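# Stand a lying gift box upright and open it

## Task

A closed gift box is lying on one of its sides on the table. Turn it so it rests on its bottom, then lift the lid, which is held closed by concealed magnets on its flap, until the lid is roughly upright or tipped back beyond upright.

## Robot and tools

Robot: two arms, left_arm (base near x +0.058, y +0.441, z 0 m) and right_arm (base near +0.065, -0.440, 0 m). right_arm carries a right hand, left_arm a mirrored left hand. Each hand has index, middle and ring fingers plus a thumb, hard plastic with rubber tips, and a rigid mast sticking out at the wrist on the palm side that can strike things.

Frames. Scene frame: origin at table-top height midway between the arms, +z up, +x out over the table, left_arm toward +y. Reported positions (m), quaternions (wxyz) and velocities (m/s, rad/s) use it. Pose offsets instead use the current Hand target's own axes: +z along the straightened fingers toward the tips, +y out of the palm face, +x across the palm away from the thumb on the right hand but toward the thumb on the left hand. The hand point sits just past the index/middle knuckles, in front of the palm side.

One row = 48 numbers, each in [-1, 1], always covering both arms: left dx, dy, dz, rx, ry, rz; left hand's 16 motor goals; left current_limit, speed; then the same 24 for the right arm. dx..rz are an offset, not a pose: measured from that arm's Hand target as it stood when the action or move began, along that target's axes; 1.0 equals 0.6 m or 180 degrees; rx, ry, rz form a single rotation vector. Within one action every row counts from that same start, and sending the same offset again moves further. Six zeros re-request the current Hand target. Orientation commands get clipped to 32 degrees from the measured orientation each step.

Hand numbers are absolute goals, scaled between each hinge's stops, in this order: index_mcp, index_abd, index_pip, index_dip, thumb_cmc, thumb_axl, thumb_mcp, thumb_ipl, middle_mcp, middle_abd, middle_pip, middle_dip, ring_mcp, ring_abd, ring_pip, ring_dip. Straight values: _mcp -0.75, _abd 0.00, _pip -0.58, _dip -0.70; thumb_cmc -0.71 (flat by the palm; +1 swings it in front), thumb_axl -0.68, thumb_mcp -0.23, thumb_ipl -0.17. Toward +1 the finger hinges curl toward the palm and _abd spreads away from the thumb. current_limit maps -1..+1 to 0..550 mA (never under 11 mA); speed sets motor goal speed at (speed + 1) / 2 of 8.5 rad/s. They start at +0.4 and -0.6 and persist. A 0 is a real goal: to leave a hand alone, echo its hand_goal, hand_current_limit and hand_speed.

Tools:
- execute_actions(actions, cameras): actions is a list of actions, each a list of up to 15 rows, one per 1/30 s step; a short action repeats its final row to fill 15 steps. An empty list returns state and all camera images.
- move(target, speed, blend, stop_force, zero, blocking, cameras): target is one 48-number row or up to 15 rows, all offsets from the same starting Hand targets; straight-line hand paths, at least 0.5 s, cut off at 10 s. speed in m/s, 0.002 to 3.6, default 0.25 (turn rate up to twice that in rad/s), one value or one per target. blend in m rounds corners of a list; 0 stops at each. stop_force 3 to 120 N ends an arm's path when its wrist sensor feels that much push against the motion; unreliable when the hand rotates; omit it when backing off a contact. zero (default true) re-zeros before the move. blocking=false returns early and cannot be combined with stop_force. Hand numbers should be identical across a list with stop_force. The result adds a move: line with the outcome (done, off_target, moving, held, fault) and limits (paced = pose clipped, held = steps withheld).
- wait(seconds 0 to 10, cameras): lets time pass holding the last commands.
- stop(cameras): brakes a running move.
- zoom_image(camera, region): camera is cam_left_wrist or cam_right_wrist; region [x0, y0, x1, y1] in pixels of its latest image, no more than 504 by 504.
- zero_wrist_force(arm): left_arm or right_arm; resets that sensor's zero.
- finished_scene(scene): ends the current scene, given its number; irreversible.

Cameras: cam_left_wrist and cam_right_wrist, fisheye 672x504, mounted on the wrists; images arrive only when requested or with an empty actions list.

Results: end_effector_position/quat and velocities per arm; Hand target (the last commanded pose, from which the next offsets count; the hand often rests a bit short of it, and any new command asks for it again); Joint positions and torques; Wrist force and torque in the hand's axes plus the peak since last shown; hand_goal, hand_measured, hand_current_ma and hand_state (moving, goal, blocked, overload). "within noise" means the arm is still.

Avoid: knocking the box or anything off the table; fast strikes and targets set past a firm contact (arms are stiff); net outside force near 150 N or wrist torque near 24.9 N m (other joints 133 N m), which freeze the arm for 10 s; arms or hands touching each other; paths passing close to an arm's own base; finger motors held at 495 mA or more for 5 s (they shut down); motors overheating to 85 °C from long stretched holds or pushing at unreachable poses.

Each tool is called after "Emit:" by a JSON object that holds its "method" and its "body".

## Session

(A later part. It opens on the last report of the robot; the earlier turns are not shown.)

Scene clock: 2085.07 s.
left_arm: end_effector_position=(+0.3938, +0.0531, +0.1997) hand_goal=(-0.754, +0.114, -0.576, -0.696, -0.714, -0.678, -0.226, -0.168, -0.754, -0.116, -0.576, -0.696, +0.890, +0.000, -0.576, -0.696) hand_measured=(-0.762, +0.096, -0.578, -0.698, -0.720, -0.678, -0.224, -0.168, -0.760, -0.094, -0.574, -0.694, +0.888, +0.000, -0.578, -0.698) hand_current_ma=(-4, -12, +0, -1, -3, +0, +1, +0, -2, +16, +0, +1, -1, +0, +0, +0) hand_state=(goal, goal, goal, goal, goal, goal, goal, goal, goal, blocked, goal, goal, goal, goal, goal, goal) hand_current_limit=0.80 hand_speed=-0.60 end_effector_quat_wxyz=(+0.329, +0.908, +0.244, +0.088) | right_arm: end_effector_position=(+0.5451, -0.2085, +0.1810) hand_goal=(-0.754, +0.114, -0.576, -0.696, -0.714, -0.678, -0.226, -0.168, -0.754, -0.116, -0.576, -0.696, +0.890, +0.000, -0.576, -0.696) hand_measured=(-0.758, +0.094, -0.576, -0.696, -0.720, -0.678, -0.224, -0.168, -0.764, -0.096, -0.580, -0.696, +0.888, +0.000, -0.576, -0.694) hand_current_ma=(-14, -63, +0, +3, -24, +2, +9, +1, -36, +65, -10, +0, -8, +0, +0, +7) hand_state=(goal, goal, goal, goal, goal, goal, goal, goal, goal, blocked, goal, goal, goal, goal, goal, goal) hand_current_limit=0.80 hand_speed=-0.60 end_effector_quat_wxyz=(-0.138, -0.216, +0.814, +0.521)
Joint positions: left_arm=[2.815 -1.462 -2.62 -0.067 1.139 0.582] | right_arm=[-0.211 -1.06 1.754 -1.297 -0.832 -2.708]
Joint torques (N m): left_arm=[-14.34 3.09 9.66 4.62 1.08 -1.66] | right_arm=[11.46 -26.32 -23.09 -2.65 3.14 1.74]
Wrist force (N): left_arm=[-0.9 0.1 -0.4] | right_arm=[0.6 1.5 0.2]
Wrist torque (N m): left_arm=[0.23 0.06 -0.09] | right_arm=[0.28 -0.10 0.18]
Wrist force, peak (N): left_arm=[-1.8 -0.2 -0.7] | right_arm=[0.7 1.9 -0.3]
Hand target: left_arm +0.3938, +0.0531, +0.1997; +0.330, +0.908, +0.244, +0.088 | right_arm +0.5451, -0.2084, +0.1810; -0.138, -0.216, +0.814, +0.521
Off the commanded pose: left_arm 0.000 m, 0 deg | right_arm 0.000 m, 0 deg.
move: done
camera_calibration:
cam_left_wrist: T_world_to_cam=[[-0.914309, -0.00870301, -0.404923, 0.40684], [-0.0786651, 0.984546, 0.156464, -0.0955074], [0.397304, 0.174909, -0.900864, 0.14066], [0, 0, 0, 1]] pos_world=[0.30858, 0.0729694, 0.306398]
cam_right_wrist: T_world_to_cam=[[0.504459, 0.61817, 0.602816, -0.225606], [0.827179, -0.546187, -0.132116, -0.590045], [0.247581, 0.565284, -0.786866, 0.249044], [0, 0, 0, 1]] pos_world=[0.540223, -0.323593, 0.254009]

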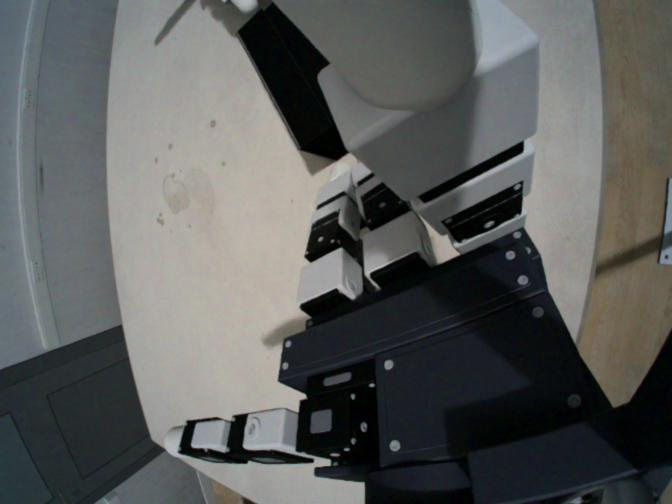

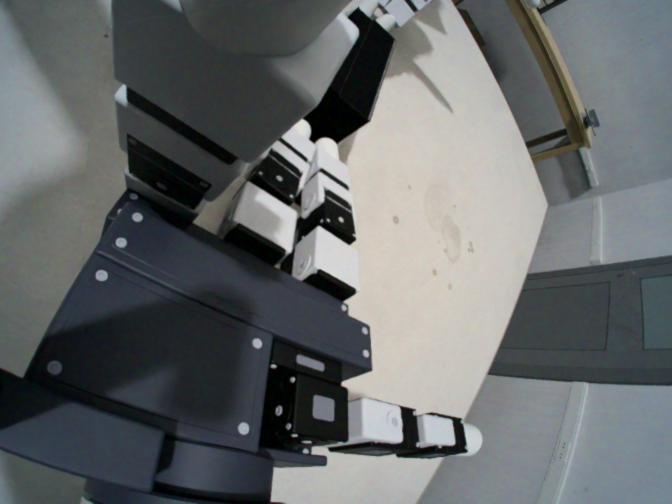

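Emit:
{"method": "move", "body": {"target": [[0,0.0511,0.0429,0,0,0,-0.754,0.115,-0.576,-0.696,-0.714,-0.678,-0.226,-0.168,-0.754,-0.115,-0.576,-0.696,0.89,0,-0.576,-0.696,0.8,-0.6,0,0.0282,0.0604,0,0,0,-0.754,0.115,-0.576,-0.696,-0.714,-0.678,-0.226,-0.168,-0.754,-0.115,-0.576,-0.696,0.89,0,-0.576,-0.696,0.8,-0.6]], "speed": 0.012, "stop_force": 4, "cameras": ["all"]}}

Emit:
{"method": "zoom_image", "body": {"camera": "cam_right_wrist", "region": [250, 0, 450, 170]}}

Emit:
{"method": "zoom_image", "body": {"camera": "cam_left_wrist", "region": [240, 0, 440, 190]}}

Scene clock: 2105.70 s.
left_arm: end_effector_position=(+0.4087, +0.0274, +0.1996) hand_goal=(-0.754, +0.114, -0.576, -0.696, -0.714, -0.678, -0.226, -0.168, -0.754, -0.116, -0.576, -0.696, +0.890, +0.000, -0.576, -0.696) hand_measured=(-0.764, +0.096, -0.578, -0.696, -0.720, -0.678, -0.224, -0.168, -0.762, -0.094, -0.576, -0.694, +0.888, +0.000, -0.578, -0.698) hand_current_ma=(-6, -13, +0, +0, -3, +0, +1, +0, -4, +16, +0, +1, -1, +0, +0, +0) hand_state=(goal, goal, goal, goal, goal, goal, goal, goal, goal, blocked, goal, goal, goal, goal, goal, goal) hand_current_limit=0.80 hand_speed=-0.60 end_effector_quat_wxyz=(+0.330, +0.908, +0.244, +0.088) | right_arm: end_effector_position=(+0.5304, -0.1827, +0.1811) hand_goal=(-0.754, +0.114, -0.576, -0.696, -0.714, -0.678, -0.226, -0.168, -0.754, -0.116, -0.576, -0.696, +0.890, +0.000, -0.576, -0.696) hand_measured=(-0.760, +0.094, -0.576, -0.696, -0.720, -0.678, -0.224, -0.168, -0.766, -0.094, -0.580, -0.696, +0.888, +0.000, -0.576, -0.694) hand_current_ma=(-19, -63, +0, +3, -24, +2, +9, +1, -42, +68, -10, +0, -8, +0, +0, +7) hand_state=(goal, goal, goal, goal, goal, goal, goal, goal, goal, blocked, goal, goal, goal, goal, goal, goal) hand_current_limit=0.80 hand_speed=-0.60 end_effector_quat_wxyz=(-0.138, -0.216, +0.814, +0.521)
Joint positions: left_arm=[2.75 -1.555 -2.547 -0.022 1.174 0.522] | right_arm=[-0.171 -1.087 1.804 -1.341 -0.799 -2.676]
Joint torques (N m): left_arm=[13.6 17.48 8.84 0.22 -2.4 2.05] | right_arm=[-12.17 -23.72 -21.59 2.19 -1.45 -0.75]
Wrist force (N): left_arm=[-0.5 0.0 -5.5] | right_arm=[1.0 1.4 -4.4]
Wrist torque (N m): left_arm=[0.60 0.02 -0.15] | right_arm=[0.60 0.00 0.26]
Wrist force, peak (N): left_arm=[-1.3 -1.2 -13.8] | right_arm=[1.6 1.0 -13.6]
Hand target: left_arm +0.4087, +0.0274, +0.1996; +0.330, +0.908, +0.244, +0.088 (not the last commanded pose) | right_arm +0.5304, -0.1827, +0.1811; -0.138, -0.216, +0.814, +0.521 (not the last commanded pose)
Off the commanded pose: left_arm 0.010 m, 0 deg | right_arm 0.010 m, 0 deg.
move: contact (left_arm, right_arm)
camera_calibration:
cam_left_wrist: T_world_to_cam=[[-0.914306, -0.0087432, -0.404929, 0.42007], [-0.0786634, 0.984563, 0.156359, -0.0689778], [0.397311, 0.174813, -0.90088, 0.139102], [0, 0, 0, 1]] pos_world=[0.32338, 0.0472689, 0.306198]
cam_right_wrist: T_world_to_cam=[[0.504459, 0.61817, 0.602816, -0.234139], [0.827179, -0.546187, -0.132116, -0.563794], [0.247581, 0.565284, -0.786866, 0.238099], [0, 0, 0, 1]] pos_world=[0.525523, -0.297793, 0.254009]

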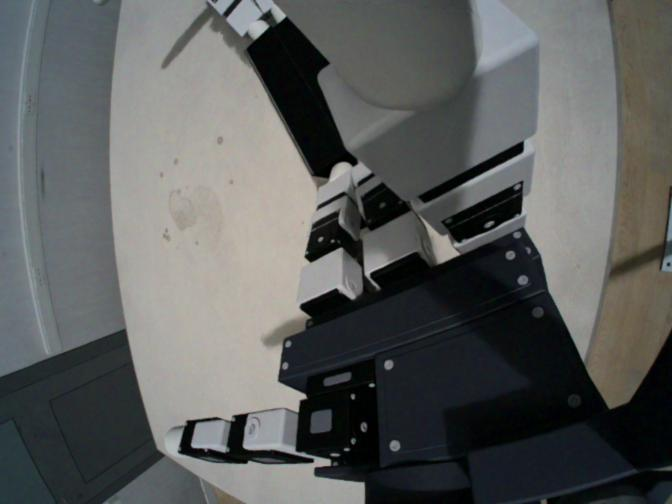

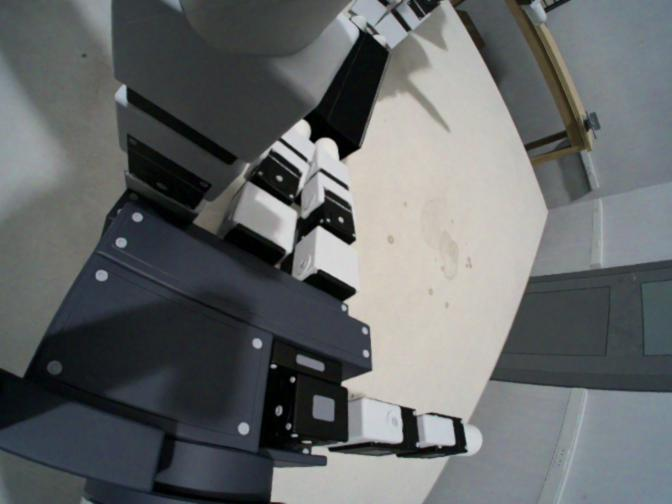

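Scaled by 2.520 from the camera's 672x504 image, which has a finer 960x720 frame.

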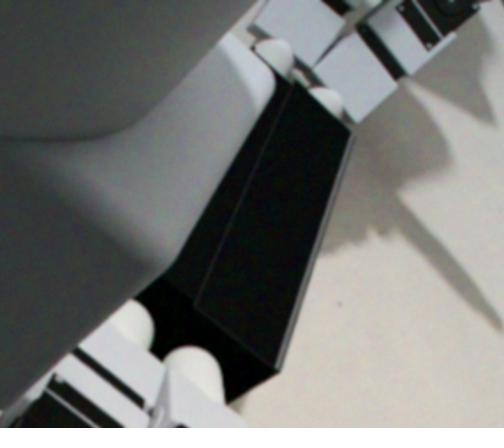

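Scaled by 2.520 from the camera's 672x504 image, which has a finer 960x720 frame.

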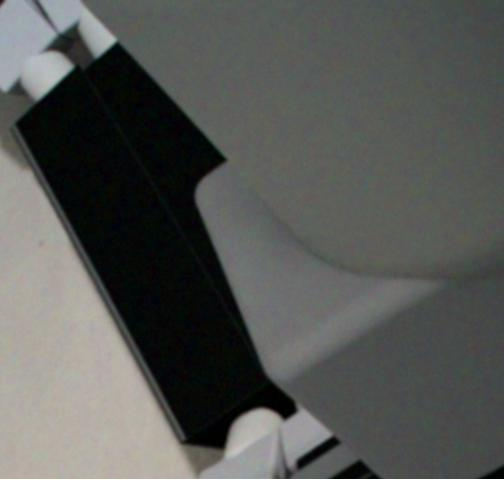

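Emit:
{"method": "move", "body": {"target": [[0,0.003,0.003,0,0,0,-0.754,-0.35,-0.576,-0.696,-0.714,-0.678,-0.226,-0.168,-0.754,0.35,-0.576,-0.696,0.89,0,-0.576,-0.696,0.75,-0.8,0,0.002,0.0045,0,0,0,-0.754,-0.35,-0.576,-0.696,-0.714,-0.678,-0.226,-0.168,-0.754,0.35,-0.576,-0.696,0.89,0,-0.576,-0.696,0.75,-0.8]], "speed": 0.01}}

Emit:
{"method": "wait", "body": {"seconds": 1, "cameras": ["all"]}}

Emit:
{"method": "zoom_image", "body": {"camera": "cam_right_wrist", "region": [250, 0, 450, 170]}}

Emit:
{"method": "zoom_image", "body": {"camera": "cam_left_wrist", "region": [240, 0, 440, 190]}}

Scene clock: 2121.30 s.
left_arm: end_effector_position=(+0.4099, +0.0253, +0.1994) hand_goal=(-0.754, -0.350, -0.576, -0.696, -0.714, -0.678, -0.226, -0.168, -0.754, +0.350, -0.576, -0.696, +0.890, +0.000, -0.576, -0.696) hand_measured=(-0.780, -0.032, -0.584, -0.690, -0.720, -0.678, -0.224, -0.168, -0.788, -0.074, -0.570, -0.660, +0.888, +0.000, -0.578, -0.698) hand_current_ma=(-31, +481, -4, +2, -3, +0, +1, +0, -45, -481, +3, +47, -1, +0, +0, +0) hand_state=(blocked, blocked, goal, goal, goal, goal, goal, goal, blocked, blocked, goal, blocked, goal, goal, goal, goal) hand_current_limit=0.75 hand_speed=-0.80 end_effector_quat_wxyz=(+0.330, +0.908, +0.244, +0.088) | right_arm: end_effector_position=(+0.5290, -0.1802, +0.1811) hand_goal=(-0.754, -0.350, -0.576, -0.696, -0.714, -0.678, -0.226, -0.168, -0.754, +0.350, -0.576, -0.696, +0.890, +0.000, -0.576, -0.696) hand_measured=(-0.772, -0.038, -0.580, -0.690, -0.720, -0.678, -0.224, -0.168, -0.778, -0.070, -0.576, -0.672, +0.888, +0.000, -0.576, -0.694) hand_current_ma=(-76, +481, -11, +20, -24, +2, +9, +1, -97, -481, -1, +91, -8, +0, +0, +7) hand_state=(goal, blocked, goal, goal, goal, goal, goal, goal, blocked, blocked, goal, blocked, goal, goal, goal, goal) hand_current_limit=0.75 hand_speed=-0.80 end_effector_quat_wxyz=(-0.138, -0.216, +0.814, +0.521)
Joint positions: left_arm=[2.745 -1.563 -2.541 -0.019 1.177 0.518] | right_arm=[-0.167 -1.089 1.808 -1.346 -0.795 -2.673]
Joint torques (N m): left_arm=[-18.17 -10.85 19.48 -0.22 0.09 -1.61] | right_arm=[48.41 -36.8 13.51 2.65 3.03 1.7]
Wrist force (N): left_arm=[-3.2 -5.7 -63.9] | right_arm=[4.3 -1.8 -77.8]
Wrist torque (N m): left_arm=[5.32 -0.34 -0.27] | right_arm=[6.48 0.58 0.45]
Wrist force, peak (N): left_arm=[-3.2 -5.7 -63.9] | right_arm=[4.3 -1.8 -77.8]
Hand target: left_arm +0.4099, +0.0252, +0.1994; +0.330, +0.908, +0.244, +0.088 | right_arm +0.5290, -0.1801, +0.1811; -0.138, -0.216, +0.814, +0.521
Off the commanded pose: left_arm 0.000 m, 0 deg | right_arm 0.000 m, 0 deg.
move: done

Scene clock: 2122.30 s.
left_arm: end_effector_position=(+0.4099, +0.0252, +0.1994) hand_goal=(-0.754, -0.350, -0.576, -0.696, -0.714, -0.678, -0.226, -0.168, -0.754, +0.350, -0.576, -0.696, +0.890, +0.000, -0.576, -0.696) hand_measured=(-0.782, -0.032, -0.584, -0.688, -0.720, -0.678, -0.224, -0.168, -0.790, -0.074, -0.568, -0.656, +0.888, +0.000, -0.578, -0.698) hand_current_ma=(-33, +481, -4, +4, -3, +0, +1, +0, -49, -481, +4, +53, -1, +0, +0, +0) hand_state=(blocked, blocked, goal, goal, goal, goal, goal, goal, blocked, blocked, goal, blocked, goal, goal, goal, goal) hand_current_limit=0.75 hand_speed=-0.80 end_effector_quat_wxyz=(+0.330, +0.908, +0.244, +0.088) | right_arm: end_effector_position=(+0.5290, -0.1801, +0.1811) hand_goal=(-0.754, -0.350, -0.576, -0.696, -0.714, -0.678, -0.226, -0.168, -0.754, +0.350, -0.576, -0.696, +0.890, +0.000, -0.576, -0.696) hand_measured=(-0.774, -0.038, -0.580, -0.688, -0.720, -0.678, -0.224, -0.168, -0.778, -0.070, -0.576, -0.670, +0.888, +0.000, -0.576, -0.694) hand_current_ma=(-77, +481, -11, +24, -24, +2, +9, +1, -101, -481, +0, +98, -8, +0, +0, +7) hand_state=(goal, blocked, goal, goal, goal, goal, goal, goal, blocked, blocked, goal, blocked, goal, goal, goal, goal) hand_current_limit=0.75 hand_speed=-0.80 end_effector_quat_wxyz=(-0.138, -0.216, +0.814, +0.521)
Joint positions: left_arm=[2.745 -1.563 -2.541 -0.019 1.177 0.518] | right_arm=[-0.167 -1.089 1.808 -1.346 -0.795 -2.673]
Joint torques (N m): left_arm=[-18.25 -12.15 18.9 -0.64 -0.07 -1.53] | right_arm=[47.93 -32.75 14.46 2.74 2.9 1.6]
Wrist force (N): left_arm=[-3.4 -5.7 -67.7] | right_arm=[4.2 -1.7 -80.2]
Wrist torque (N m): left_arm=[5.65 -0.30 -0.29] | right_arm=[6.69 0.51 0.45]
Wrist force, peak (N): left_arm=[-3.2 -5.8 -67.8] | right_arm=[4.2 -1.6 -80.4]
Hand target: left_arm +0.4099, +0.0252, +0.1994; +0.330, +0.908, +0.244, +0.088 | right_arm +0.5290, -0.1801, +0.1811; -0.138, -0.216, +0.814, +0.521
Off the commanded pose: left_arm 0.000 m, 0 deg | right_arm 0.000 m, 0 deg.
wait: 1.00 s; at rest by 0.17 s
camera_calibration:
cam_left_wrist: T_world_to_cam=[[-0.914306, -0.0087432, -0.404929, 0.421158], [-0.0786634, 0.984563, 0.156359, -0.0666782], [0.397311, 0.174813, -0.90088, 0.13879], [0, 0, 0, 1]] pos_world=[0.32468, 0.0450689, 0.305998]
cam_right_wrist: T_world_to_cam=[[0.504459, 0.61817, 0.602816, -0.23504], [0.827179, -0.546187, -0.132116, -0.561216], [0.247581, 0.565284, -0.786866, 0.236976], [0, 0, 0, 1]] pos_world=[0.524123, -0.295193, 0.254009]

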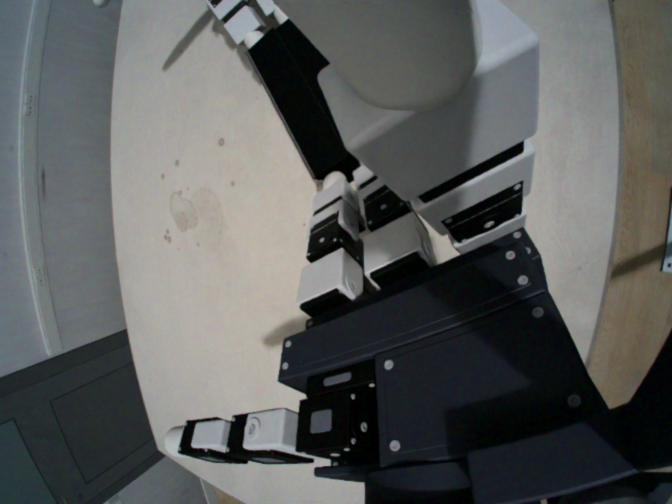

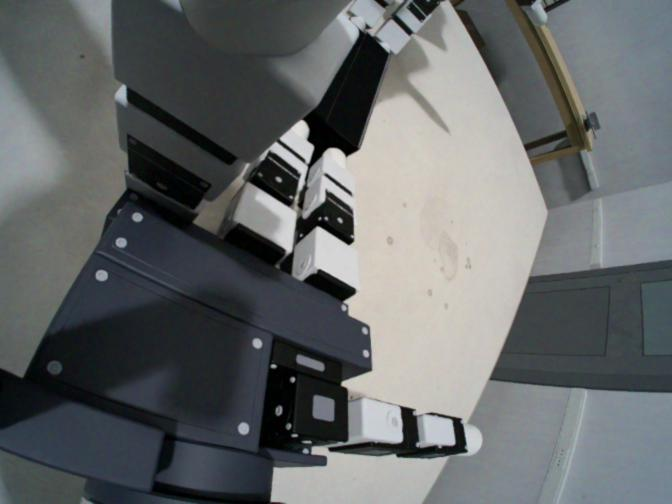

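Scaled by 2.520 from the camera's 672x504 image, which has a finer 960x720 frame.

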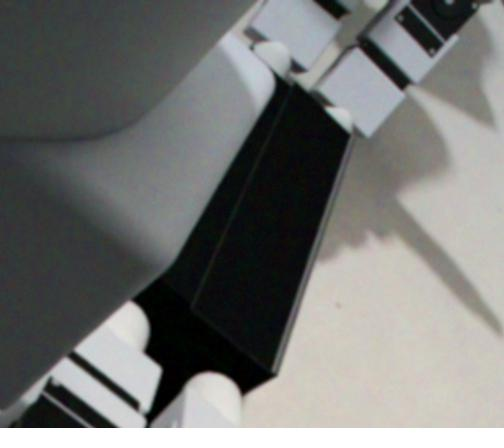

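Scaled by 2.520 from the camera's 672x504 image, which has a finer 960x720 frame.

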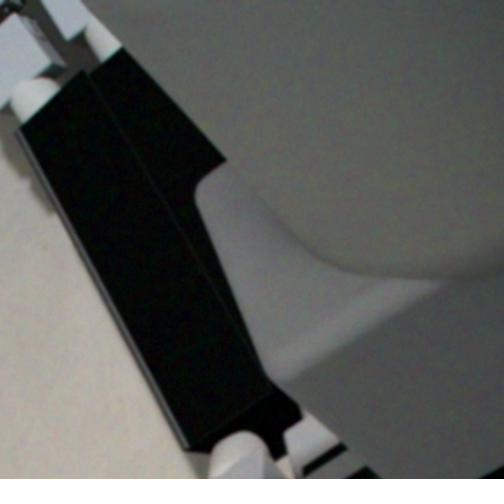

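Emit:
{"method": "move", "body": {"target": [[0,-0.003,-0.0027,0,0,0,-0.754,-0.35,-0.576,-0.696,-0.714,-0.678,-0.226,-0.168,-0.754,0.35,-0.576,-0.696,0.89,0,-0.576,-0.696,0.75,-0.8,0,-0.0018,-0.0038,0,0,0,-0.754,-0.35,-0.576,-0.696,-0.714,-0.678,-0.226,-0.168,-0.754,0.35,-0.576,-0.696,0.89,0,-0.576,-0.696,0.75,-0.8]], "speed": 0.01, "cameras": ["all"]}}

Emit:
{"method": "zoom_image", "body": {"camera": "cam_right_wrist", "region": [250, 0, 450, 170]}}

Emit:
{"method": "zoom_image", "body": {"camera": "cam_left_wrist", "region": [240, 0, 440, 190]}}

Scene clock: 2131.40 s.
left_arm: end_effector_position=(+0.4087, +0.0273, +0.1994) hand_goal=(-0.754, -0.350, -0.576, -0.696, -0.714, -0.678, -0.226, -0.168, -0.754, +0.350, -0.576, -0.696, +0.890, +0.000, -0.576, -0.696) hand_measured=(-0.764, -0.352, -0.580, -0.696, -0.720, -0.678, -0.224, -0.168, -0.768, +0.344, -0.574, -0.694, +0.888, +0.000, -0.578, -0.698) hand_current_ma=(-7, +0, -1, +0, -3, +0, +1, +0, -10, -2, +0, +1, -1, +0, +0, +0) hand_state=(goal, goal, goal, goal, goal, goal, goal, goal, goal, goal, goal, goal, goal, goal, goal, goal) hand_current_limit=0.75 hand_speed=-0.80 end_effector_quat_wxyz=(+0.329, +0.908, +0.244, +0.087) | right_arm: end_effector_position=(+0.5302, -0.1823, +0.1810) hand_goal=(-0.754, -0.350, -0.576, -0.696, -0.714, -0.678, -0.226, -0.168, -0.754, +0.350, -0.576, -0.696, +0.890, +0.000, -0.576, -0.696) hand_measured=(-0.770, -0.346, -0.578, -0.694, -0.720, -0.678, -0.224, -0.168, -0.770, +0.346, -0.576, -0.694, +0.888, +0.000, -0.576, -0.694) hand_current_ma=(-66, +13, -6, +7, -24, +2, +9, +1, -62, -13, +1, +7, -8, +0, +0, +7) hand_state=(goal, goal, goal, goal, goal, goal, goal, goal, goal, goal, goal, goal, goal, goal, goal, goal) hand_current_limit=0.75 hand_speed=-0.80 end_effector_quat_wxyz=(-0.138, -0.216, +0.814, +0.521)
Joint positions: left_arm=[2.75 -1.556 -2.547 -0.022 1.174 0.522] | right_arm=[-0.17 -1.087 1.804 -1.342 -0.798 -2.676]
Joint torques (N m): left_arm=[14.55 18.24 9.39 4.69 -0.13 1.96] | right_arm=[-13.11 -28.45 -22.62 -1.27 -1.05 -0.77]
Wrist force (N): left_arm=[-0.8 0.6 -0.3] | right_arm=[0.5 1.6 -0.4]
Wrist torque (N m): left_arm=[0.27 0.03 -0.18] | right_arm=[0.36 -0.06 0.30]
Wrist force, peak (N): left_arm=[-3.4 -5.8 -67.9] | right_arm=[4.3 -1.5 -80.6]
Hand target: left_arm +0.4087, +0.0273, +0.1995; +0.330, +0.908, +0.244, +0.088 | right_arm +0.5302, -0.1823, +0.1810; -0.138, -0.216, +0.814, +0.521
Off the commanded pose: left_arm 0.000 m, 0 deg | right_arm 0.000 m, 0 deg.
move: done
camera_calibration:
cam_left_wrist: T_world_to_cam=[[-0.914322, -0.00875056, -0.404893, 0.420114], [-0.0786573, 0.984566, 0.156344, -0.0688533], [0.397276, 0.174797, -0.900898, 0.139007], [0, 0, 0, 1]] pos_world=[0.32348, 0.0471689, 0.306098]
cam_right_wrist: T_world_to_cam=[[0.504469, 0.6182, 0.602777, -0.234272], [0.827201, -0.546138, -0.132179, -0.563391], [0.247486, 0.565298, -0.786885, 0.237981], [0, 0, 0, 1]] pos_world=[0.525323, -0.297393, 0.254009]

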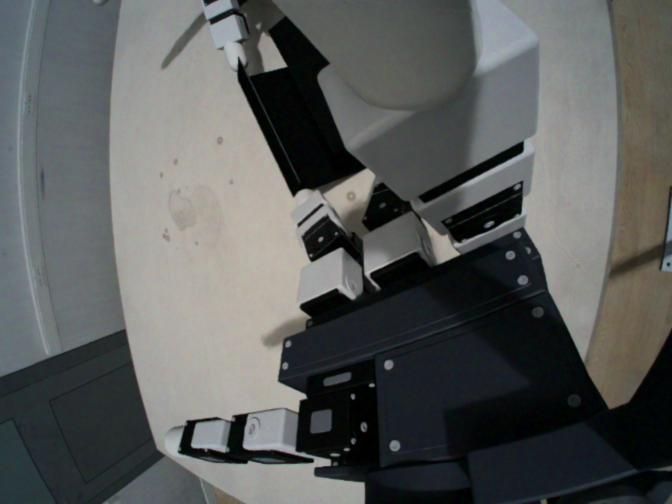

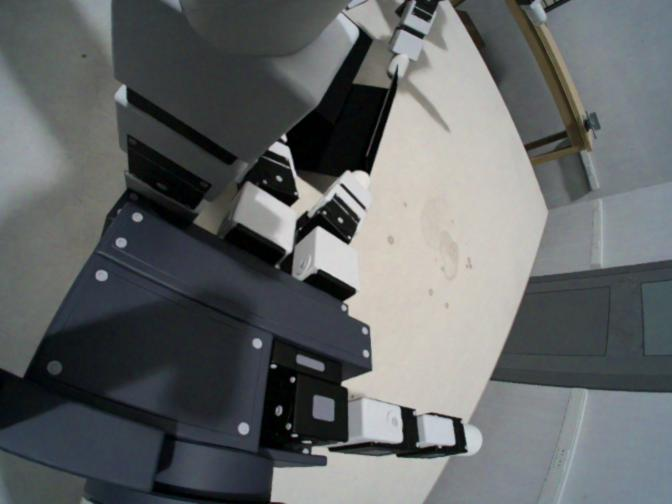

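Scaled by 2.520 from the camera's 672x504 image, which has a finer 960x720 frame.

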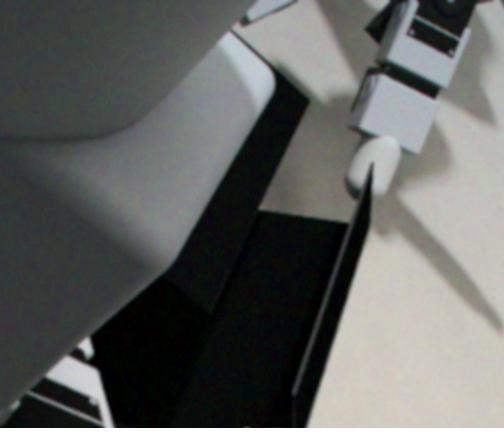

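Scaled by 2.520 from the camera's 672x504 image, which has a finer 960x720 frame.

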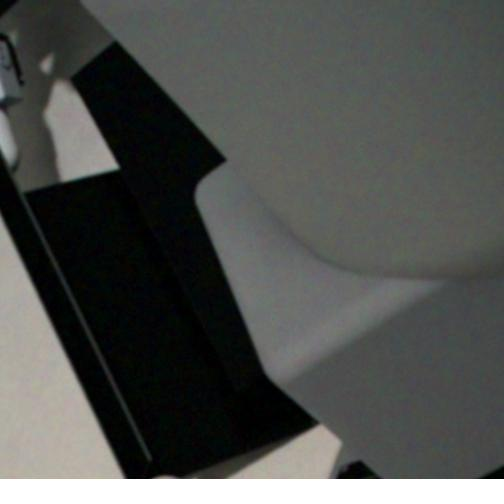

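Emit:
{"method": "move", "body": {"target": [[0,-0.0482,0.0575,0,0,0,-0.754,-0.35,-0.576,-0.696,-0.714,-0.678,-0.226,-0.168,-0.754,0.35,-0.576,-0.696,0.89,0,-0.576,-0.696,0.75,-0.8,0,-0.068,0.0317,0,0,0,-0.754,-0.35,-0.576,-0.696,-0.714,-0.678,-0.226,-0.168,-0.754,0.35,-0.576,-0.696,0.89,0,-0.576,-0.696,0.75,-0.8]], "speed": 0.03, "stop_force": 5, "cameras": ["all"]}}

Emit:
{"method": "zoom_image", "body": {"camera": "cam_right_wrist", "region": [250, 0, 450, 190]}}

Scene clock: 2152.80 s.
left_arm: end_effector_position=(+0.4086, +0.0274, +0.1544) hand_goal=(-0.754, -0.350, -0.576, -0.696, -0.714, -0.678, -0.226, -0.168, -0.754, +0.350, -0.576, -0.696, +0.890, +0.000, -0.576, -0.696) hand_measured=(-0.764, -0.352, -0.580, -0.696, -0.720, -0.678, -0.224, -0.168, -0.768, +0.344, -0.574, -0.694, +0.888, +0.000, -0.578, -0.698) hand_current_ma=(-7, +0, -1, +0, -3, +0, +1, +0, -10, -2, +0, +1, -1, +0, +0, +0) hand_state=(goal, goal, goal, goal, goal, goal, goal, goal, goal, goal, goal, goal, goal, goal, goal, goal) hand_current_limit=0.75 hand_speed=-0.80 end_effector_quat_wxyz=(+0.329, +0.908, +0.244, +0.088) | right_arm: end_effector_position=(+0.5301, -0.1821, +0.1360) hand_goal=(-0.754, -0.350, -0.576, -0.696, -0.714, -0.678, -0.226, -0.168, -0.754, +0.350, -0.576, -0.696, +0.890, +0.000, -0.576, -0.696) hand_measured=(-0.770, -0.346, -0.578, -0.694, -0.720, -0.678, -0.224, -0.168, -0.770, +0.346, -0.576, -0.694, +0.888, +0.000, -0.576, -0.694) hand_current_ma=(-66, +12, -6, +7, -24, +2, +9, +1, -62, -13, +1, +7, -8, +0, +0, +7) hand_state=(goal, goal, goal, goal, goal, goal, goal, goal, goal, goal, goal, goal, goal, goal, goal, goal) hand_current_limit=0.75 hand_speed=-0.80 end_effector_quat_wxyz=(-0.138, -0.216, +0.814, +0.521)
Joint positions: left_arm=[2.75 -1.726 -2.587 0.189 1.175 0.522] | right_arm=[-0.17 -1.011 1.831 -1.445 -0.798 -2.675]
Joint torques (N m): left_arm=[-13.89 10.26 5.53 4.87 0.84 -1.6] | right_arm=[10.74 -26.31 -9.37 -2.65 3.24 1.75]
Wrist force (N): left_arm=[-0.7 0.0 -0.6] | right_arm=[0.7 1.6 0.0]
Wrist torque (N m): left_arm=[0.23 0.02 -0.15] | right_arm=[0.33 -0.10 0.29]
Wrist force, peak (N): left_arm=[-1.1 0.4 -0.4] | right_arm=[0.7 1.8 -0.2]
Hand target: left_arm +0.4086, +0.0274, +0.1544; +0.330, +0.908, +0.244, +0.088 | right_arm +0.5301, -0.1821, +0.1360; -0.138, -0.216, +0.814, +0.521
Off the commanded pose: left_arm 0.000 m, 0 deg | right_arm 0.000 m, 0 deg.
move: done
camera_calibration:
cam_left_wrist: T_world_to_cam=[[-0.914299, -0.00883339, -0.404944, 0.401812], [-0.0787476, 0.984562, 0.156322, -0.0617905], [0.397311, 0.174814, -0.900879, 0.0984893], [0, 0, 0, 1]] pos_world=[0.32338, 0.0471686, 0.261098]
cam_right_wrist: T_world_to_cam=[[0.504459, 0.61817, 0.602816, -0.20717], [0.827179, -0.546187, -0.132116, -0.569218], [0.247581, 0.565284, -0.786866, 0.202482], [0, 0, 0, 1]] pos_world=[0.525223, -0.297293, 0.209009]

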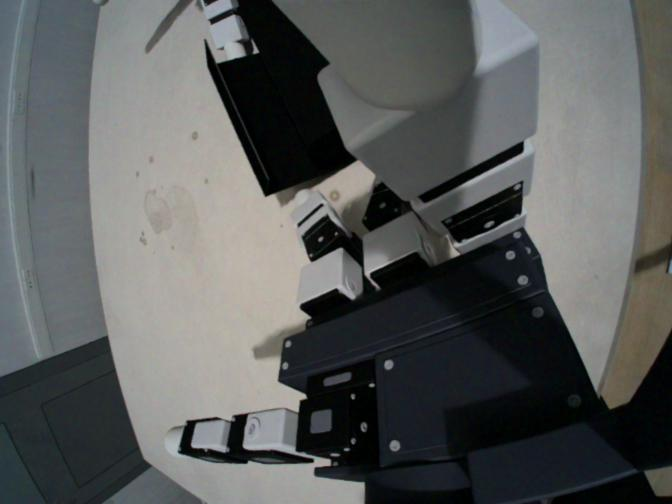

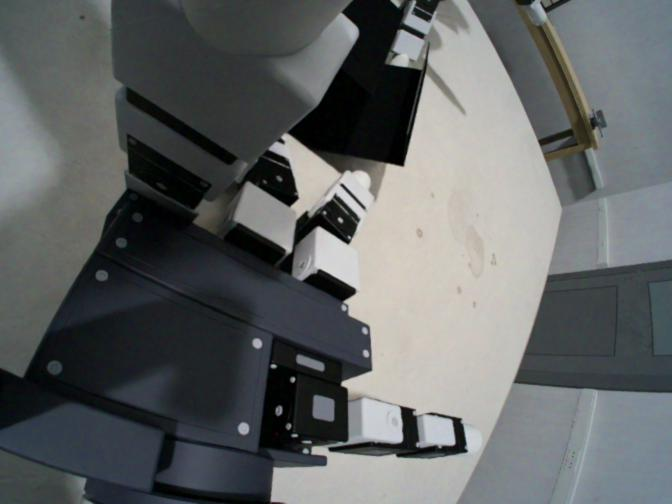

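Scaled by 2.520 from the camera's 672x504 image, which has a finer 960x720 frame.

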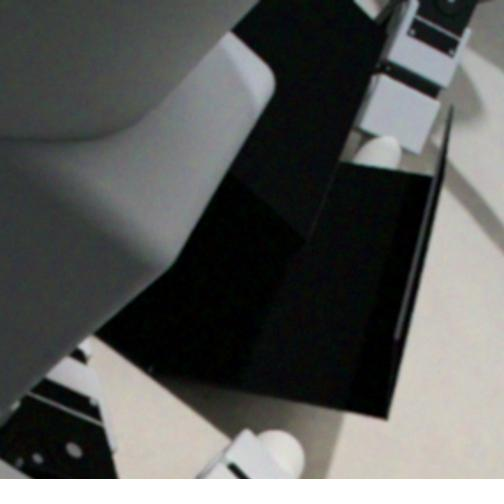

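Emit:
{"method": "move", "body": {"target": [0,0,-0.15,0,0,0,-0.754,-0.35,-0.576,-0.696,-0.714,-0.678,-0.226,-0.168,-0.754,0.35,-0.576,-0.696,0.89,0,-0.576,-0.696,0.75,-0.8,0,0,-0.17,0,0,0,-0.754,-0.35,-0.576,-0.696,-0.714,-0.678,-0.226,-0.168,-0.754,0.35,-0.576,-0.696,0.89,0,-0.576,-0.696,0.75,-0.8], "speed": 0.15, "cameras": ["all"]}}

Scene clock: 2190.70 s.
left_arm: end_effector_position=(+0.3799, +0.0773, +0.2235) hand_goal=(-0.754, -0.350, -0.576, -0.696, -0.714, -0.678, -0.226, -0.168, -0.754, +0.350, -0.576, -0.696, +0.890, +0.000, -0.576, -0.696) hand_measured=(-0.764, -0.352, -0.580, -0.696, -0.720, -0.678, -0.224, -0.168, -0.766, +0.344, -0.574, -0.694, +0.888, +0.000, -0.578, -0.698) hand_current_ma=(-7, +0, -1, +0, -3, +0, +1, +0, -10, -2, +0, +1, -1, +0, +0, +0) hand_state=(goal, goal, goal, goal, goal, goal, goal, goal, goal, goal, goal, goal, goal, goal, goal, goal) hand_current_limit=0.75 hand_speed=-0.80 end_effector_quat_wxyz=(+0.330, +0.908, +0.244, +0.088) | right_arm: end_effector_position=(+0.5760, -0.2626, +0.1787) hand_goal=(-0.754, -0.350, -0.576, -0.696, -0.714, -0.678, -0.226, -0.168, -0.754, +0.350, -0.576, -0.696, +0.890, +0.000, -0.576, -0.696) hand_measured=(-0.770, -0.346, -0.578, -0.694, -0.720, -0.678, -0.224, -0.168, -0.770, +0.346, -0.576, -0.694, +0.888, +0.000, -0.576, -0.694) hand_current_ma=(-66, +12, -6, +7, -24, +2, +9, +1, -62, -13, +1, +7, -7, +0, +0, +7) hand_state=(goal, goal, goal, goal, goal, goal, goal, goal, goal, goal, goal, goal, goal, goal, goal, goal) hand_current_limit=0.75 hand_speed=-0.80 end_effector_quat_wxyz=(-0.138, -0.216, +0.814, +0.521)
Joint positions: left_arm=[2.89 -1.263 -2.648 -0.268 1.1 0.653] | right_arm=[-0.287 -0.991 1.638 -1.213 -0.895 -2.763]
Joint torques (N m): left_arm=[14.75 9.28 25.89 0.81 -2.37 1.96] | right_arm=[-13.72 -29.6 -23.52 2.18 -1.51 -0.87]
Wrist force (N): left_arm=[-0.9 -0.1 -0.7] | right_arm=[0.4 1.6 -0.1]
Wrist torque (N m): left_arm=[0.23 0.07 -0.18] | right_arm=[0.32 -0.07 0.24]
Wrist force, peak (N): left_arm=[-1.0 0.1 -1.3] | right_arm=[0.4 1.9 0.9]
Hand target: left_arm +0.3799, +0.0774, +0.2235; +0.330, +0.908, +0.244, +0.088 | right_arm +0.5760, -0.2626, +0.1787; -0.138, -0.216, +0.814, +0.521
Off the commanded pose: left_arm 0.000 m, 0 deg | right_arm 0.000 m, 0 deg.
move: done
camera_calibration:
cam_left_wrist: T_world_to_cam=[[-0.914255, -0.00890697, -0.405041, 0.40389], [-0.078828, 0.984562, 0.156279, -0.124034], [0.397396, 0.174807, -0.900843, 0.163315], [0, 0, 0, 1]] pos_world=[0.29458, 0.0971683, 0.330097]
cam_right_wrist: T_world_to_cam=[[0.504459, 0.61817, 0.602816, -0.206304], [0.827179, -0.546187, -0.132116, -0.645471], [0.247581, 0.565284, -0.786866, 0.270087], [0, 0, 0, 1]] pos_world=[0.571123, -0.377693, 0.251609]

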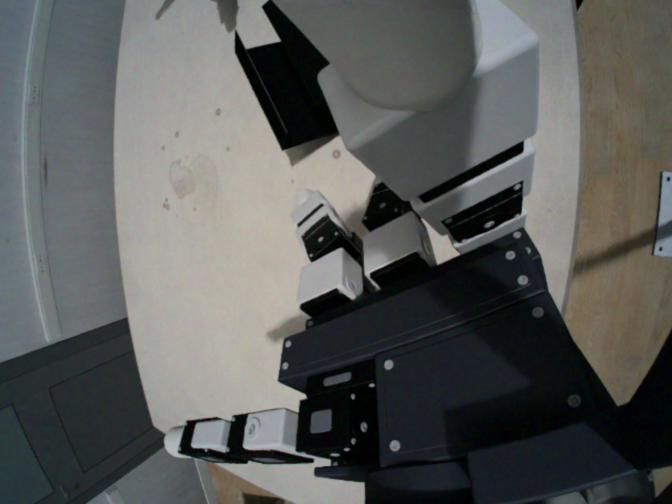

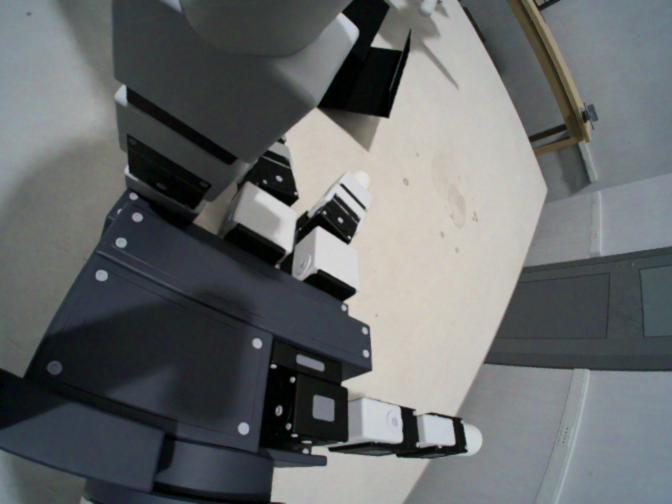

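Emit:
{"method": "zoom_image", "body": {"camera": "cam_left_wrist", "region": [200, 0, 380, 180]}}

Emit:
{"method": "zoom_image", "body": {"camera": "cam_right_wrist", "region": [290, 0, 460, 160]}}

Scaled by 2.800 from the camera's 672x504 image, which has a finer 960x720 frame.

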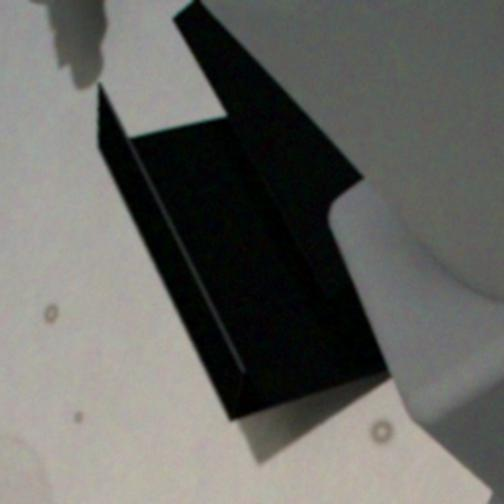

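Scaled by 2.965 from the camera's 672x504 image, which has a finer 960x720 frame.

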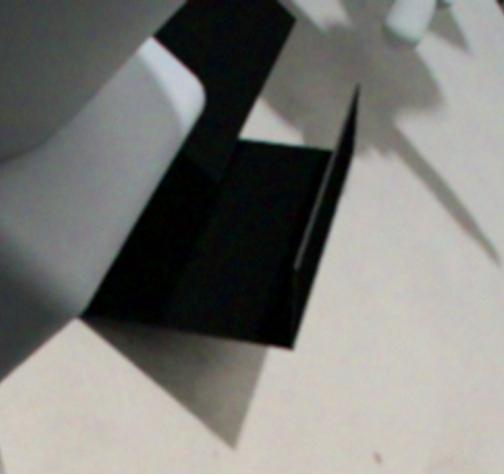

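Emit:
{"method": "move", "body": {"target": [0,0,0,0,0,0,-0.754,0,-0.576,-0.696,-0.714,-0.678,-0.226,-0.168,0.89,0,-0.576,-0.696,0.89,0,-0.576,-0.696,0.75,-0.6,0,0,0,0,0,0,-0.754,0,-0.576,-0.696,-0.714,-0.678,-0.226,-0.168,-0.754,0,-0.576,-0.696,-0.754,0,-0.576,-0.696,0.75,-0.6], "cameras": ["all"]}}

Scene clock: 2228.83 s.
left_arm: end_effector_position=(+0.3799, +0.0774, +0.2235) hand_goal=(-0.754, +0.000, -0.576, -0.696, -0.714, -0.678, -0.226, -0.168, +0.890, +0.000, -0.576, -0.696, +0.890, +0.000, -0.576, -0.696) hand_measured=(-0.764, -0.002, -0.580, -0.696, -0.720, -0.678, -0.224, -0.168, +0.878, +0.004, -0.576, -0.694, +0.888, +0.000, -0.578, -0.698) hand_current_ma=(-7, -1, -1, +0, -3, +0, +1, +0, -9, +1, +0, +1, -1, +0, +0, +0) hand_state=(goal, goal, goal, goal, goal, goal, goal, goal, goal, goal, goal, goal, goal, goal, goal, goal) hand_current_limit=0.75 hand_speed=-0.60 end_effector_quat_wxyz=(+0.330, +0.908, +0.244, +0.088) | right_arm: end_effector_position=(+0.5760, -0.2626, +0.1787) hand_goal=(-0.754, +0.000, -0.576, -0.696, -0.714, -0.678, -0.226, -0.168, -0.754, +0.000, -0.576, -0.696, -0.754, +0.000, -0.576, -0.696) hand_measured=(-0.770, -0.004, -0.578, -0.694, -0.720, -0.678, -0.224, -0.168, -0.770, +0.004, -0.576, -0.694, -0.760, +0.000, -0.576, -0.694) hand_current_ma=(-66, -8, -6, +7, -24, +2, +9, +1, -62, +8, +1, +7, -19, +0, +0, +7) hand_state=(goal, goal, goal, goal, goal, goal, goal, goal, goal, goal, goal, goal, goal, goal, goal, goal) hand_current_limit=0.75 hand_speed=-0.60 end_effector_quat_wxyz=(-0.138, -0.216, +0.814, +0.521)
Joint positions: left_arm=[2.89 -1.263 -2.648 -0.269 1.1 0.653] | right_arm=[-0.287 -0.991 1.638 -1.213 -0.895 -2.763]
Joint torques (N m): left_arm=[14.84 9.75 27.23 0.8 -2.38 1.94] | right_arm=[-11.65 -29.82 -23.27 2.21 -1.42 -0.87]
Wrist force (N): left_arm=[-0.9 -0.1 -0.4] | right_arm=[0.4 1.6 -0.3]
Wrist torque (N m): left_arm=[0.21 0.07 -0.17] | right_arm=[0.38 -0.07 0.24]
Wrist force, peak (N): left_arm=[-1.2 0.0 -0.8] | right_arm=[0.3 2.0 0.0]
Hand target: left_arm +0.3799, +0.0774, +0.2235; +0.330, +0.908, +0.244, +0.088 | right_arm +0.5760, -0.2626, +0.1787; -0.138, -0.216, +0.814, +0.521
Off the commanded pose: left_arm 0.000 m, 0 deg | right_arm 0.000 m, 0 deg.
move: done
camera_calibration:
cam_left_wrist: T_world_to_cam=[[-0.914306, -0.0087432, -0.404929, 0.403893], [-0.0786634, 0.984563, 0.156359, -0.124224], [0.397311, 0.174813, -0.90088, 0.163425], [0, 0, 0, 1]] pos_world=[0.29458, 0.0972689, 0.330198]
cam_right_wrist: T_world_to_cam=[[0.504459, 0.61817, 0.602816, -0.206364], [0.827179, -0.546187, -0.132116, -0.645457], [0.247581, 0.565284, -0.786866, 0.270166], [0, 0, 0, 1]] pos_world=[0.571123, -0.377693, 0.251709]

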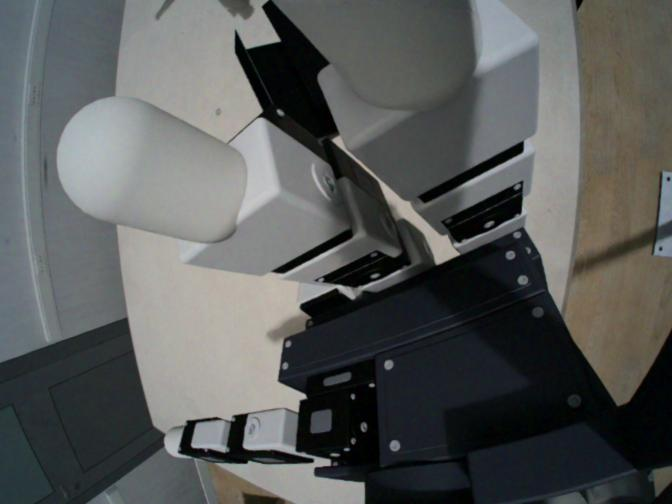

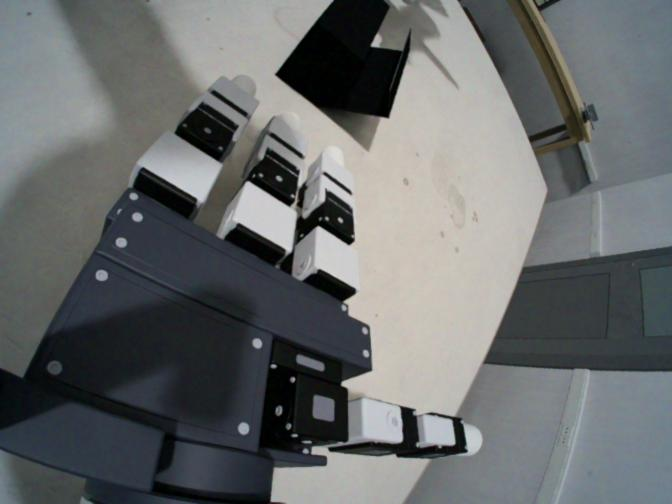

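Emit:
{"method": "zoom_image", "body": {"camera": "cam_right_wrist", "region": [260, 0, 440, 150]}}

Scaled by 2.800 from the camera's 672x504 image, which has a finer 960x720 frame.

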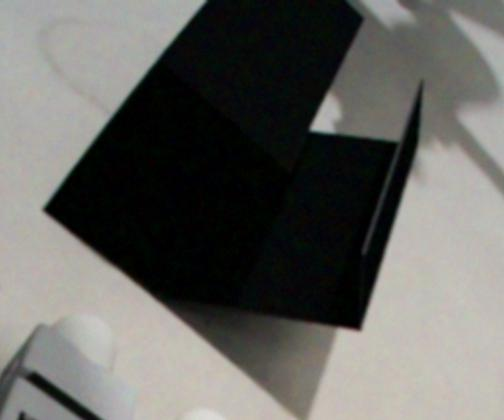

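Emit:
{"method": "move", "body": {"target": [[0,0,0,0,0,0,-0.754,0,-0.576,-0.696,-0.714,-0.678,-0.226,-0.168,0.89,0,-0.576,-0.696,0.89,0,-0.576,-0.696,0.75,-0.6,0.213,0.173,-0.023,0,0,0,-0.754,0,-0.576,-0.696,-0.714,-0.678,-0.226,-0.168,-0.754,0,-0.576,-0.696,-0.754,0,-0.576,-0.696,0.75,-0.6],[0,0,0,0,0,0,-0.754,0,-0.576,-0.696,-0.714,-0.678,-0.226,-0.168,0.89,0,-0.576,-0.696,0.89,0,-0.576,-0.696,0.75,-0.6,0.2525,0.268,0.297,0.1089,-0.399,0.3065,-0.754,0,-0.576,-0.696,-0.714,-0.678,-0.226,-0.168,-0.754,0,-0.576,-0.696,-0.754,0,-0.576,-0.696,0.75,-0.6]], "speed": 0.3, "blend": [0.05,0], "cameras": ["all"]}}

Scene clock: 2341.50 s.
left_arm: end_effector_position=(+0.3799, +0.0774, +0.2235) hand_goal=(-0.754, +0.000, -0.576, -0.696, -0.714, -0.678, -0.226, -0.168, +0.890, +0.000, -0.576, -0.696, +0.890, +0.000, -0.576, -0.696) hand_measured=(-0.764, -0.002, -0.580, -0.696, -0.720, -0.678, -0.224, -0.168, +0.878, +0.004, -0.576, -0.694, +0.888, +0.000, -0.578, -0.698) hand_current_ma=(-7, -1, -1, +0, -3, +0, +1, +0, -9, +1, +0, +1, -1, +0, +0, +0) hand_state=(goal, goal, goal, goal, goal, goal, goal, goal, goal, goal, goal, goal, goal, goal, goal, goal) hand_current_limit=0.75 hand_speed=-0.60 end_effector_quat_wxyz=(+0.330, +0.908, +0.244, +0.088) | right_arm: end_effector_position=(+0.3309, -0.1386, +0.2501) hand_goal=(-0.754, +0.000, -0.576, -0.696, -0.714, -0.678, -0.226, -0.168, -0.754, +0.000, -0.576, -0.696, -0.754, +0.000, -0.576, -0.696) hand_measured=(-0.768, -0.002, -0.578, -0.694, -0.722, -0.678, -0.224, -0.168, -0.766, +0.002, -0.576, -0.694, -0.760, +0.000, -0.576, -0.694) hand_current_ma=(-54, -8, -6, +7, -24, +2, +9, +1, -43, +6, +1, +7, -20, +0, +0, +7) hand_state=(goal, goal, goal, goal, goal, goal, goal, goal, goal, goal, goal, goal, goal, goal, goal, goal) hand_current_limit=0.75 hand_speed=-0.60 end_effector_quat_wxyz=(+0.170, +0.473, +0.812, +0.297)
Joint positions: left_arm=[2.89 -1.263 -2.648 -0.269 1.1 0.653] | right_arm=[0.633 -2.111 2.704 -2.859 -1.636 0.086]
Joint torques (N m): left_arm=[12.88 7.21 26.11 0.99 -2.35 1.84] | right_arm=[11.15 18.18 -26.19 -5.35 -2.33 1.71]
Wrist force (N): left_arm=[-0.8 -0.1 -0.5] | right_arm=[0.0 1.2 -0.4]
Wrist torque (N m): left_arm=[0.22 0.05 -0.17] | right_arm=[0.30 0.01 0.02]
Wrist force, peak (N): left_arm=[-1.3 0.1 -0.7] | right_arm=[0.7 2.0 -0.5]
Hand target: left_arm +0.3799, +0.0774, +0.2235; +0.330, +0.908, +0.244, +0.088 | right_arm +0.3309, -0.1386, +0.2501; +0.170, +0.473, +0.812, +0.297
Off the commanded pose: left_arm 0.000 m, 0 deg | right_arm 0.000 m, 0 deg.
move: done
camera_calibration:
cam_left_wrist: T_world_to_cam=[[-0.914306, -0.0087432, -0.404929, 0.403893], [-0.0786634, 0.984563, 0.156359, -0.124224], [0.397311, 0.174813, -0.90088, 0.163425], [0, 0, 0, 1]] pos_world=[0.29458, 0.0972689, 0.330198]
cam_right_wrist: T_world_to_cam=[[0.819209, -0.391915, 0.418687, -0.400424], [-0.52045, -0.814706, 0.255708, -0.0538747], [0.240891, -0.427384, -0.871386, 0.202726], [0, 0, 0, 1]] pos_world=[0.251157, -0.114183, 0.358081]

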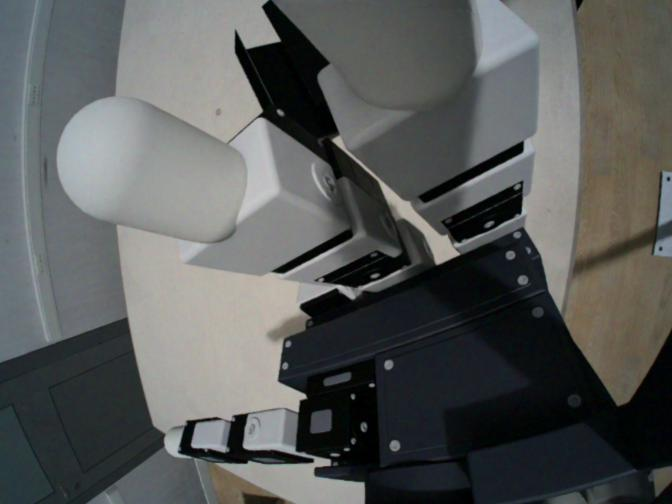

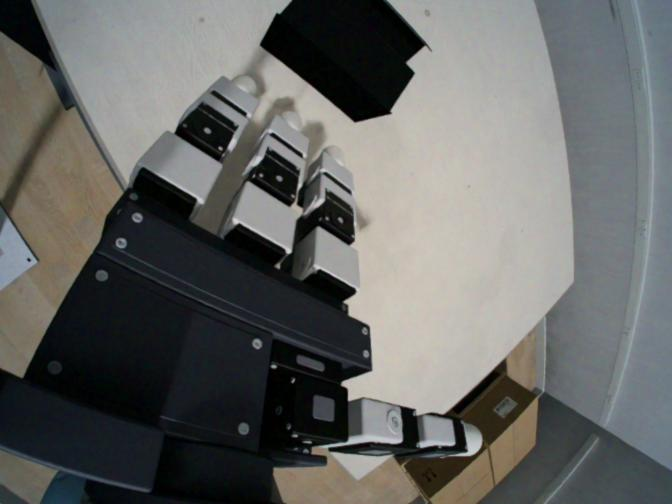

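Emit:
{"method": "move", "body": {"target": [0,0,0,0,0,0,-0.754,0,-0.576,-0.696,-0.714,-0.678,-0.226,-0.168,0.89,0,-0.576,-0.696,0.89,0,-0.576,-0.696,0.75,-0.6,-0.0275,-0.041,0.162,0,0,0,-0.754,0,-0.576,-0.696,-0.714,-0.678,-0.226,-0.168,-0.754,0,-0.576,-0.696,-0.754,0,-0.576,-0.696,0.75,-0.6], "speed": 0.12, "stop_force": 5, "cameras": ["cam_right_wrist"]}}

Emit:
{"method": "zoom_image", "body": {"camera": "cam_right_wrist", "region": [150, 0, 430, 210]}}

Scene clock: 2364.40 s.
left_arm: end_effector_position=(+0.3799, +0.0774, +0.2235) hand_goal=(-0.754, +0.000, -0.576, -0.696, -0.714, -0.678, -0.226, -0.168, +0.890, +0.000, -0.576, -0.696, +0.890, +0.000, -0.576, -0.696) hand_measured=(-0.764, -0.002, -0.580, -0.696, -0.720, -0.678, -0.224, -0.168, +0.878, +0.004, -0.576, -0.694, +0.888, +0.000, -0.578, -0.698) hand_current_ma=(-7, -1, -1, +0, -3, +0, +1, +0, -9, +1, +0, +1, -1, +0, +0, +0) hand_state=(goal, goal, goal, goal, goal, goal, goal, goal, goal, goal, goal, goal, goal, goal, goal, goal) hand_current_limit=0.75 hand_speed=-0.60 end_effector_quat_wxyz=(+0.330, +0.908, +0.244, +0.088) | right_arm: end_effector_position=(+0.3767, -0.1309, +0.1598) hand_goal=(-0.754, +0.000, -0.576, -0.696, -0.714, -0.678, -0.226, -0.168, -0.754, +0.000, -0.576, -0.696, -0.754, +0.000, -0.576, -0.696) hand_measured=(-0.768, -0.002, -0.578, -0.694, -0.722, -0.678, -0.224, -0.168, -0.764, +0.002, -0.576, -0.694, -0.760, +0.000, -0.576, -0.694) hand_current_ma=(-52, -8, -6, +7, -24, +2, +9, +1, -41, +6, +1, +7, -20, +0, +0, +7) hand_state=(goal, goal, goal, goal, goal, goal, goal, goal, goal, goal, goal, goal, goal, goal, goal, goal) hand_current_limit=0.75 hand_speed=-0.60 end_effector_quat_wxyz=(+0.170, +0.473, +0.812, +0.297)
Joint positions: left_arm=[2.89 -1.263 -2.648 -0.269 1.1 0.653] | right_arm=[0.539 -1.553 2.788 -3.504 -1.576 0.014]
Joint torques (N m): left_arm=[12.42 5.13 24.37 1.24 -2.11 1.81] | right_arm=[11.06 3.42 -5.03 -5.35 -2.38 1.75]
Wrist force (N): left_arm=[-1.0 0.0 -0.4] | right_arm=[0.1 1.5 -0.3]
Wrist torque (N m): left_arm=[0.21 0.08 -0.18] | right_arm=[0.31 0.03 0.12]
Wrist force, peak (N): left_arm=[-1.3 0.1 -0.7] | right_arm=[0.3 1.9 -0.9]
Hand target: left_arm +0.3799, +0.0774, +0.2235; +0.330, +0.908, +0.244, +0.088 | right_arm +0.3767, -0.1309, +0.1598; +0.170, +0.473, +0.812, +0.297
Off the commanded pose: left_arm 0.000 m, 0 deg | right_arm 0.000 m, 0 deg.
move: done
camera_calibration:
cam_right_wrist: T_world_to_cam=[[0.819012, -0.392132, 0.41887, -0.397091], [-0.520763, -0.814496, 0.255737, -0.000541151], [0.240885, -0.427584, -0.87129, 0.116165], [0, 0, 0, 1]] pos_world=[0.296958, -0.106483, 0.267681]
Images, in order (width x height): cam_right_wrist 672x504.

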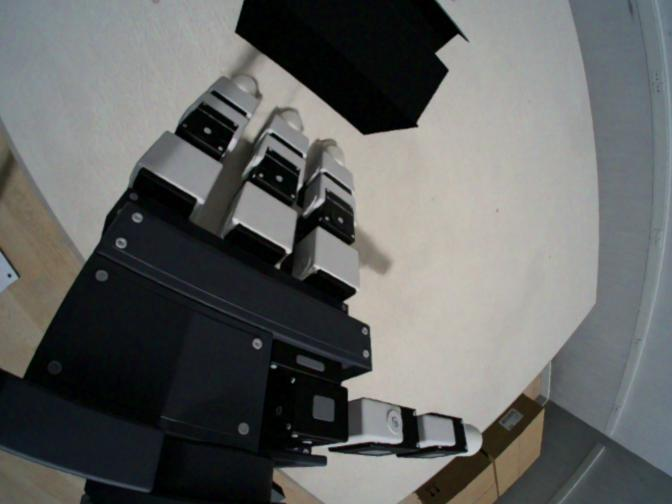

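Scaled by 1.800 from the camera's 672x504 image, which has a finer 960x720 frame.

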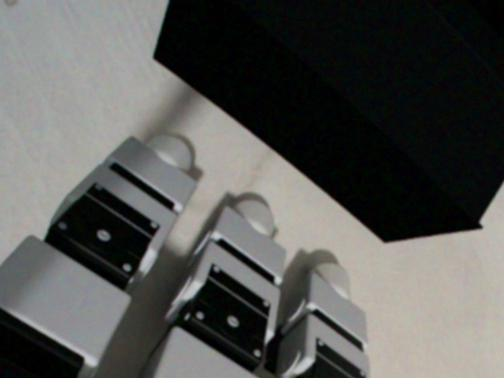

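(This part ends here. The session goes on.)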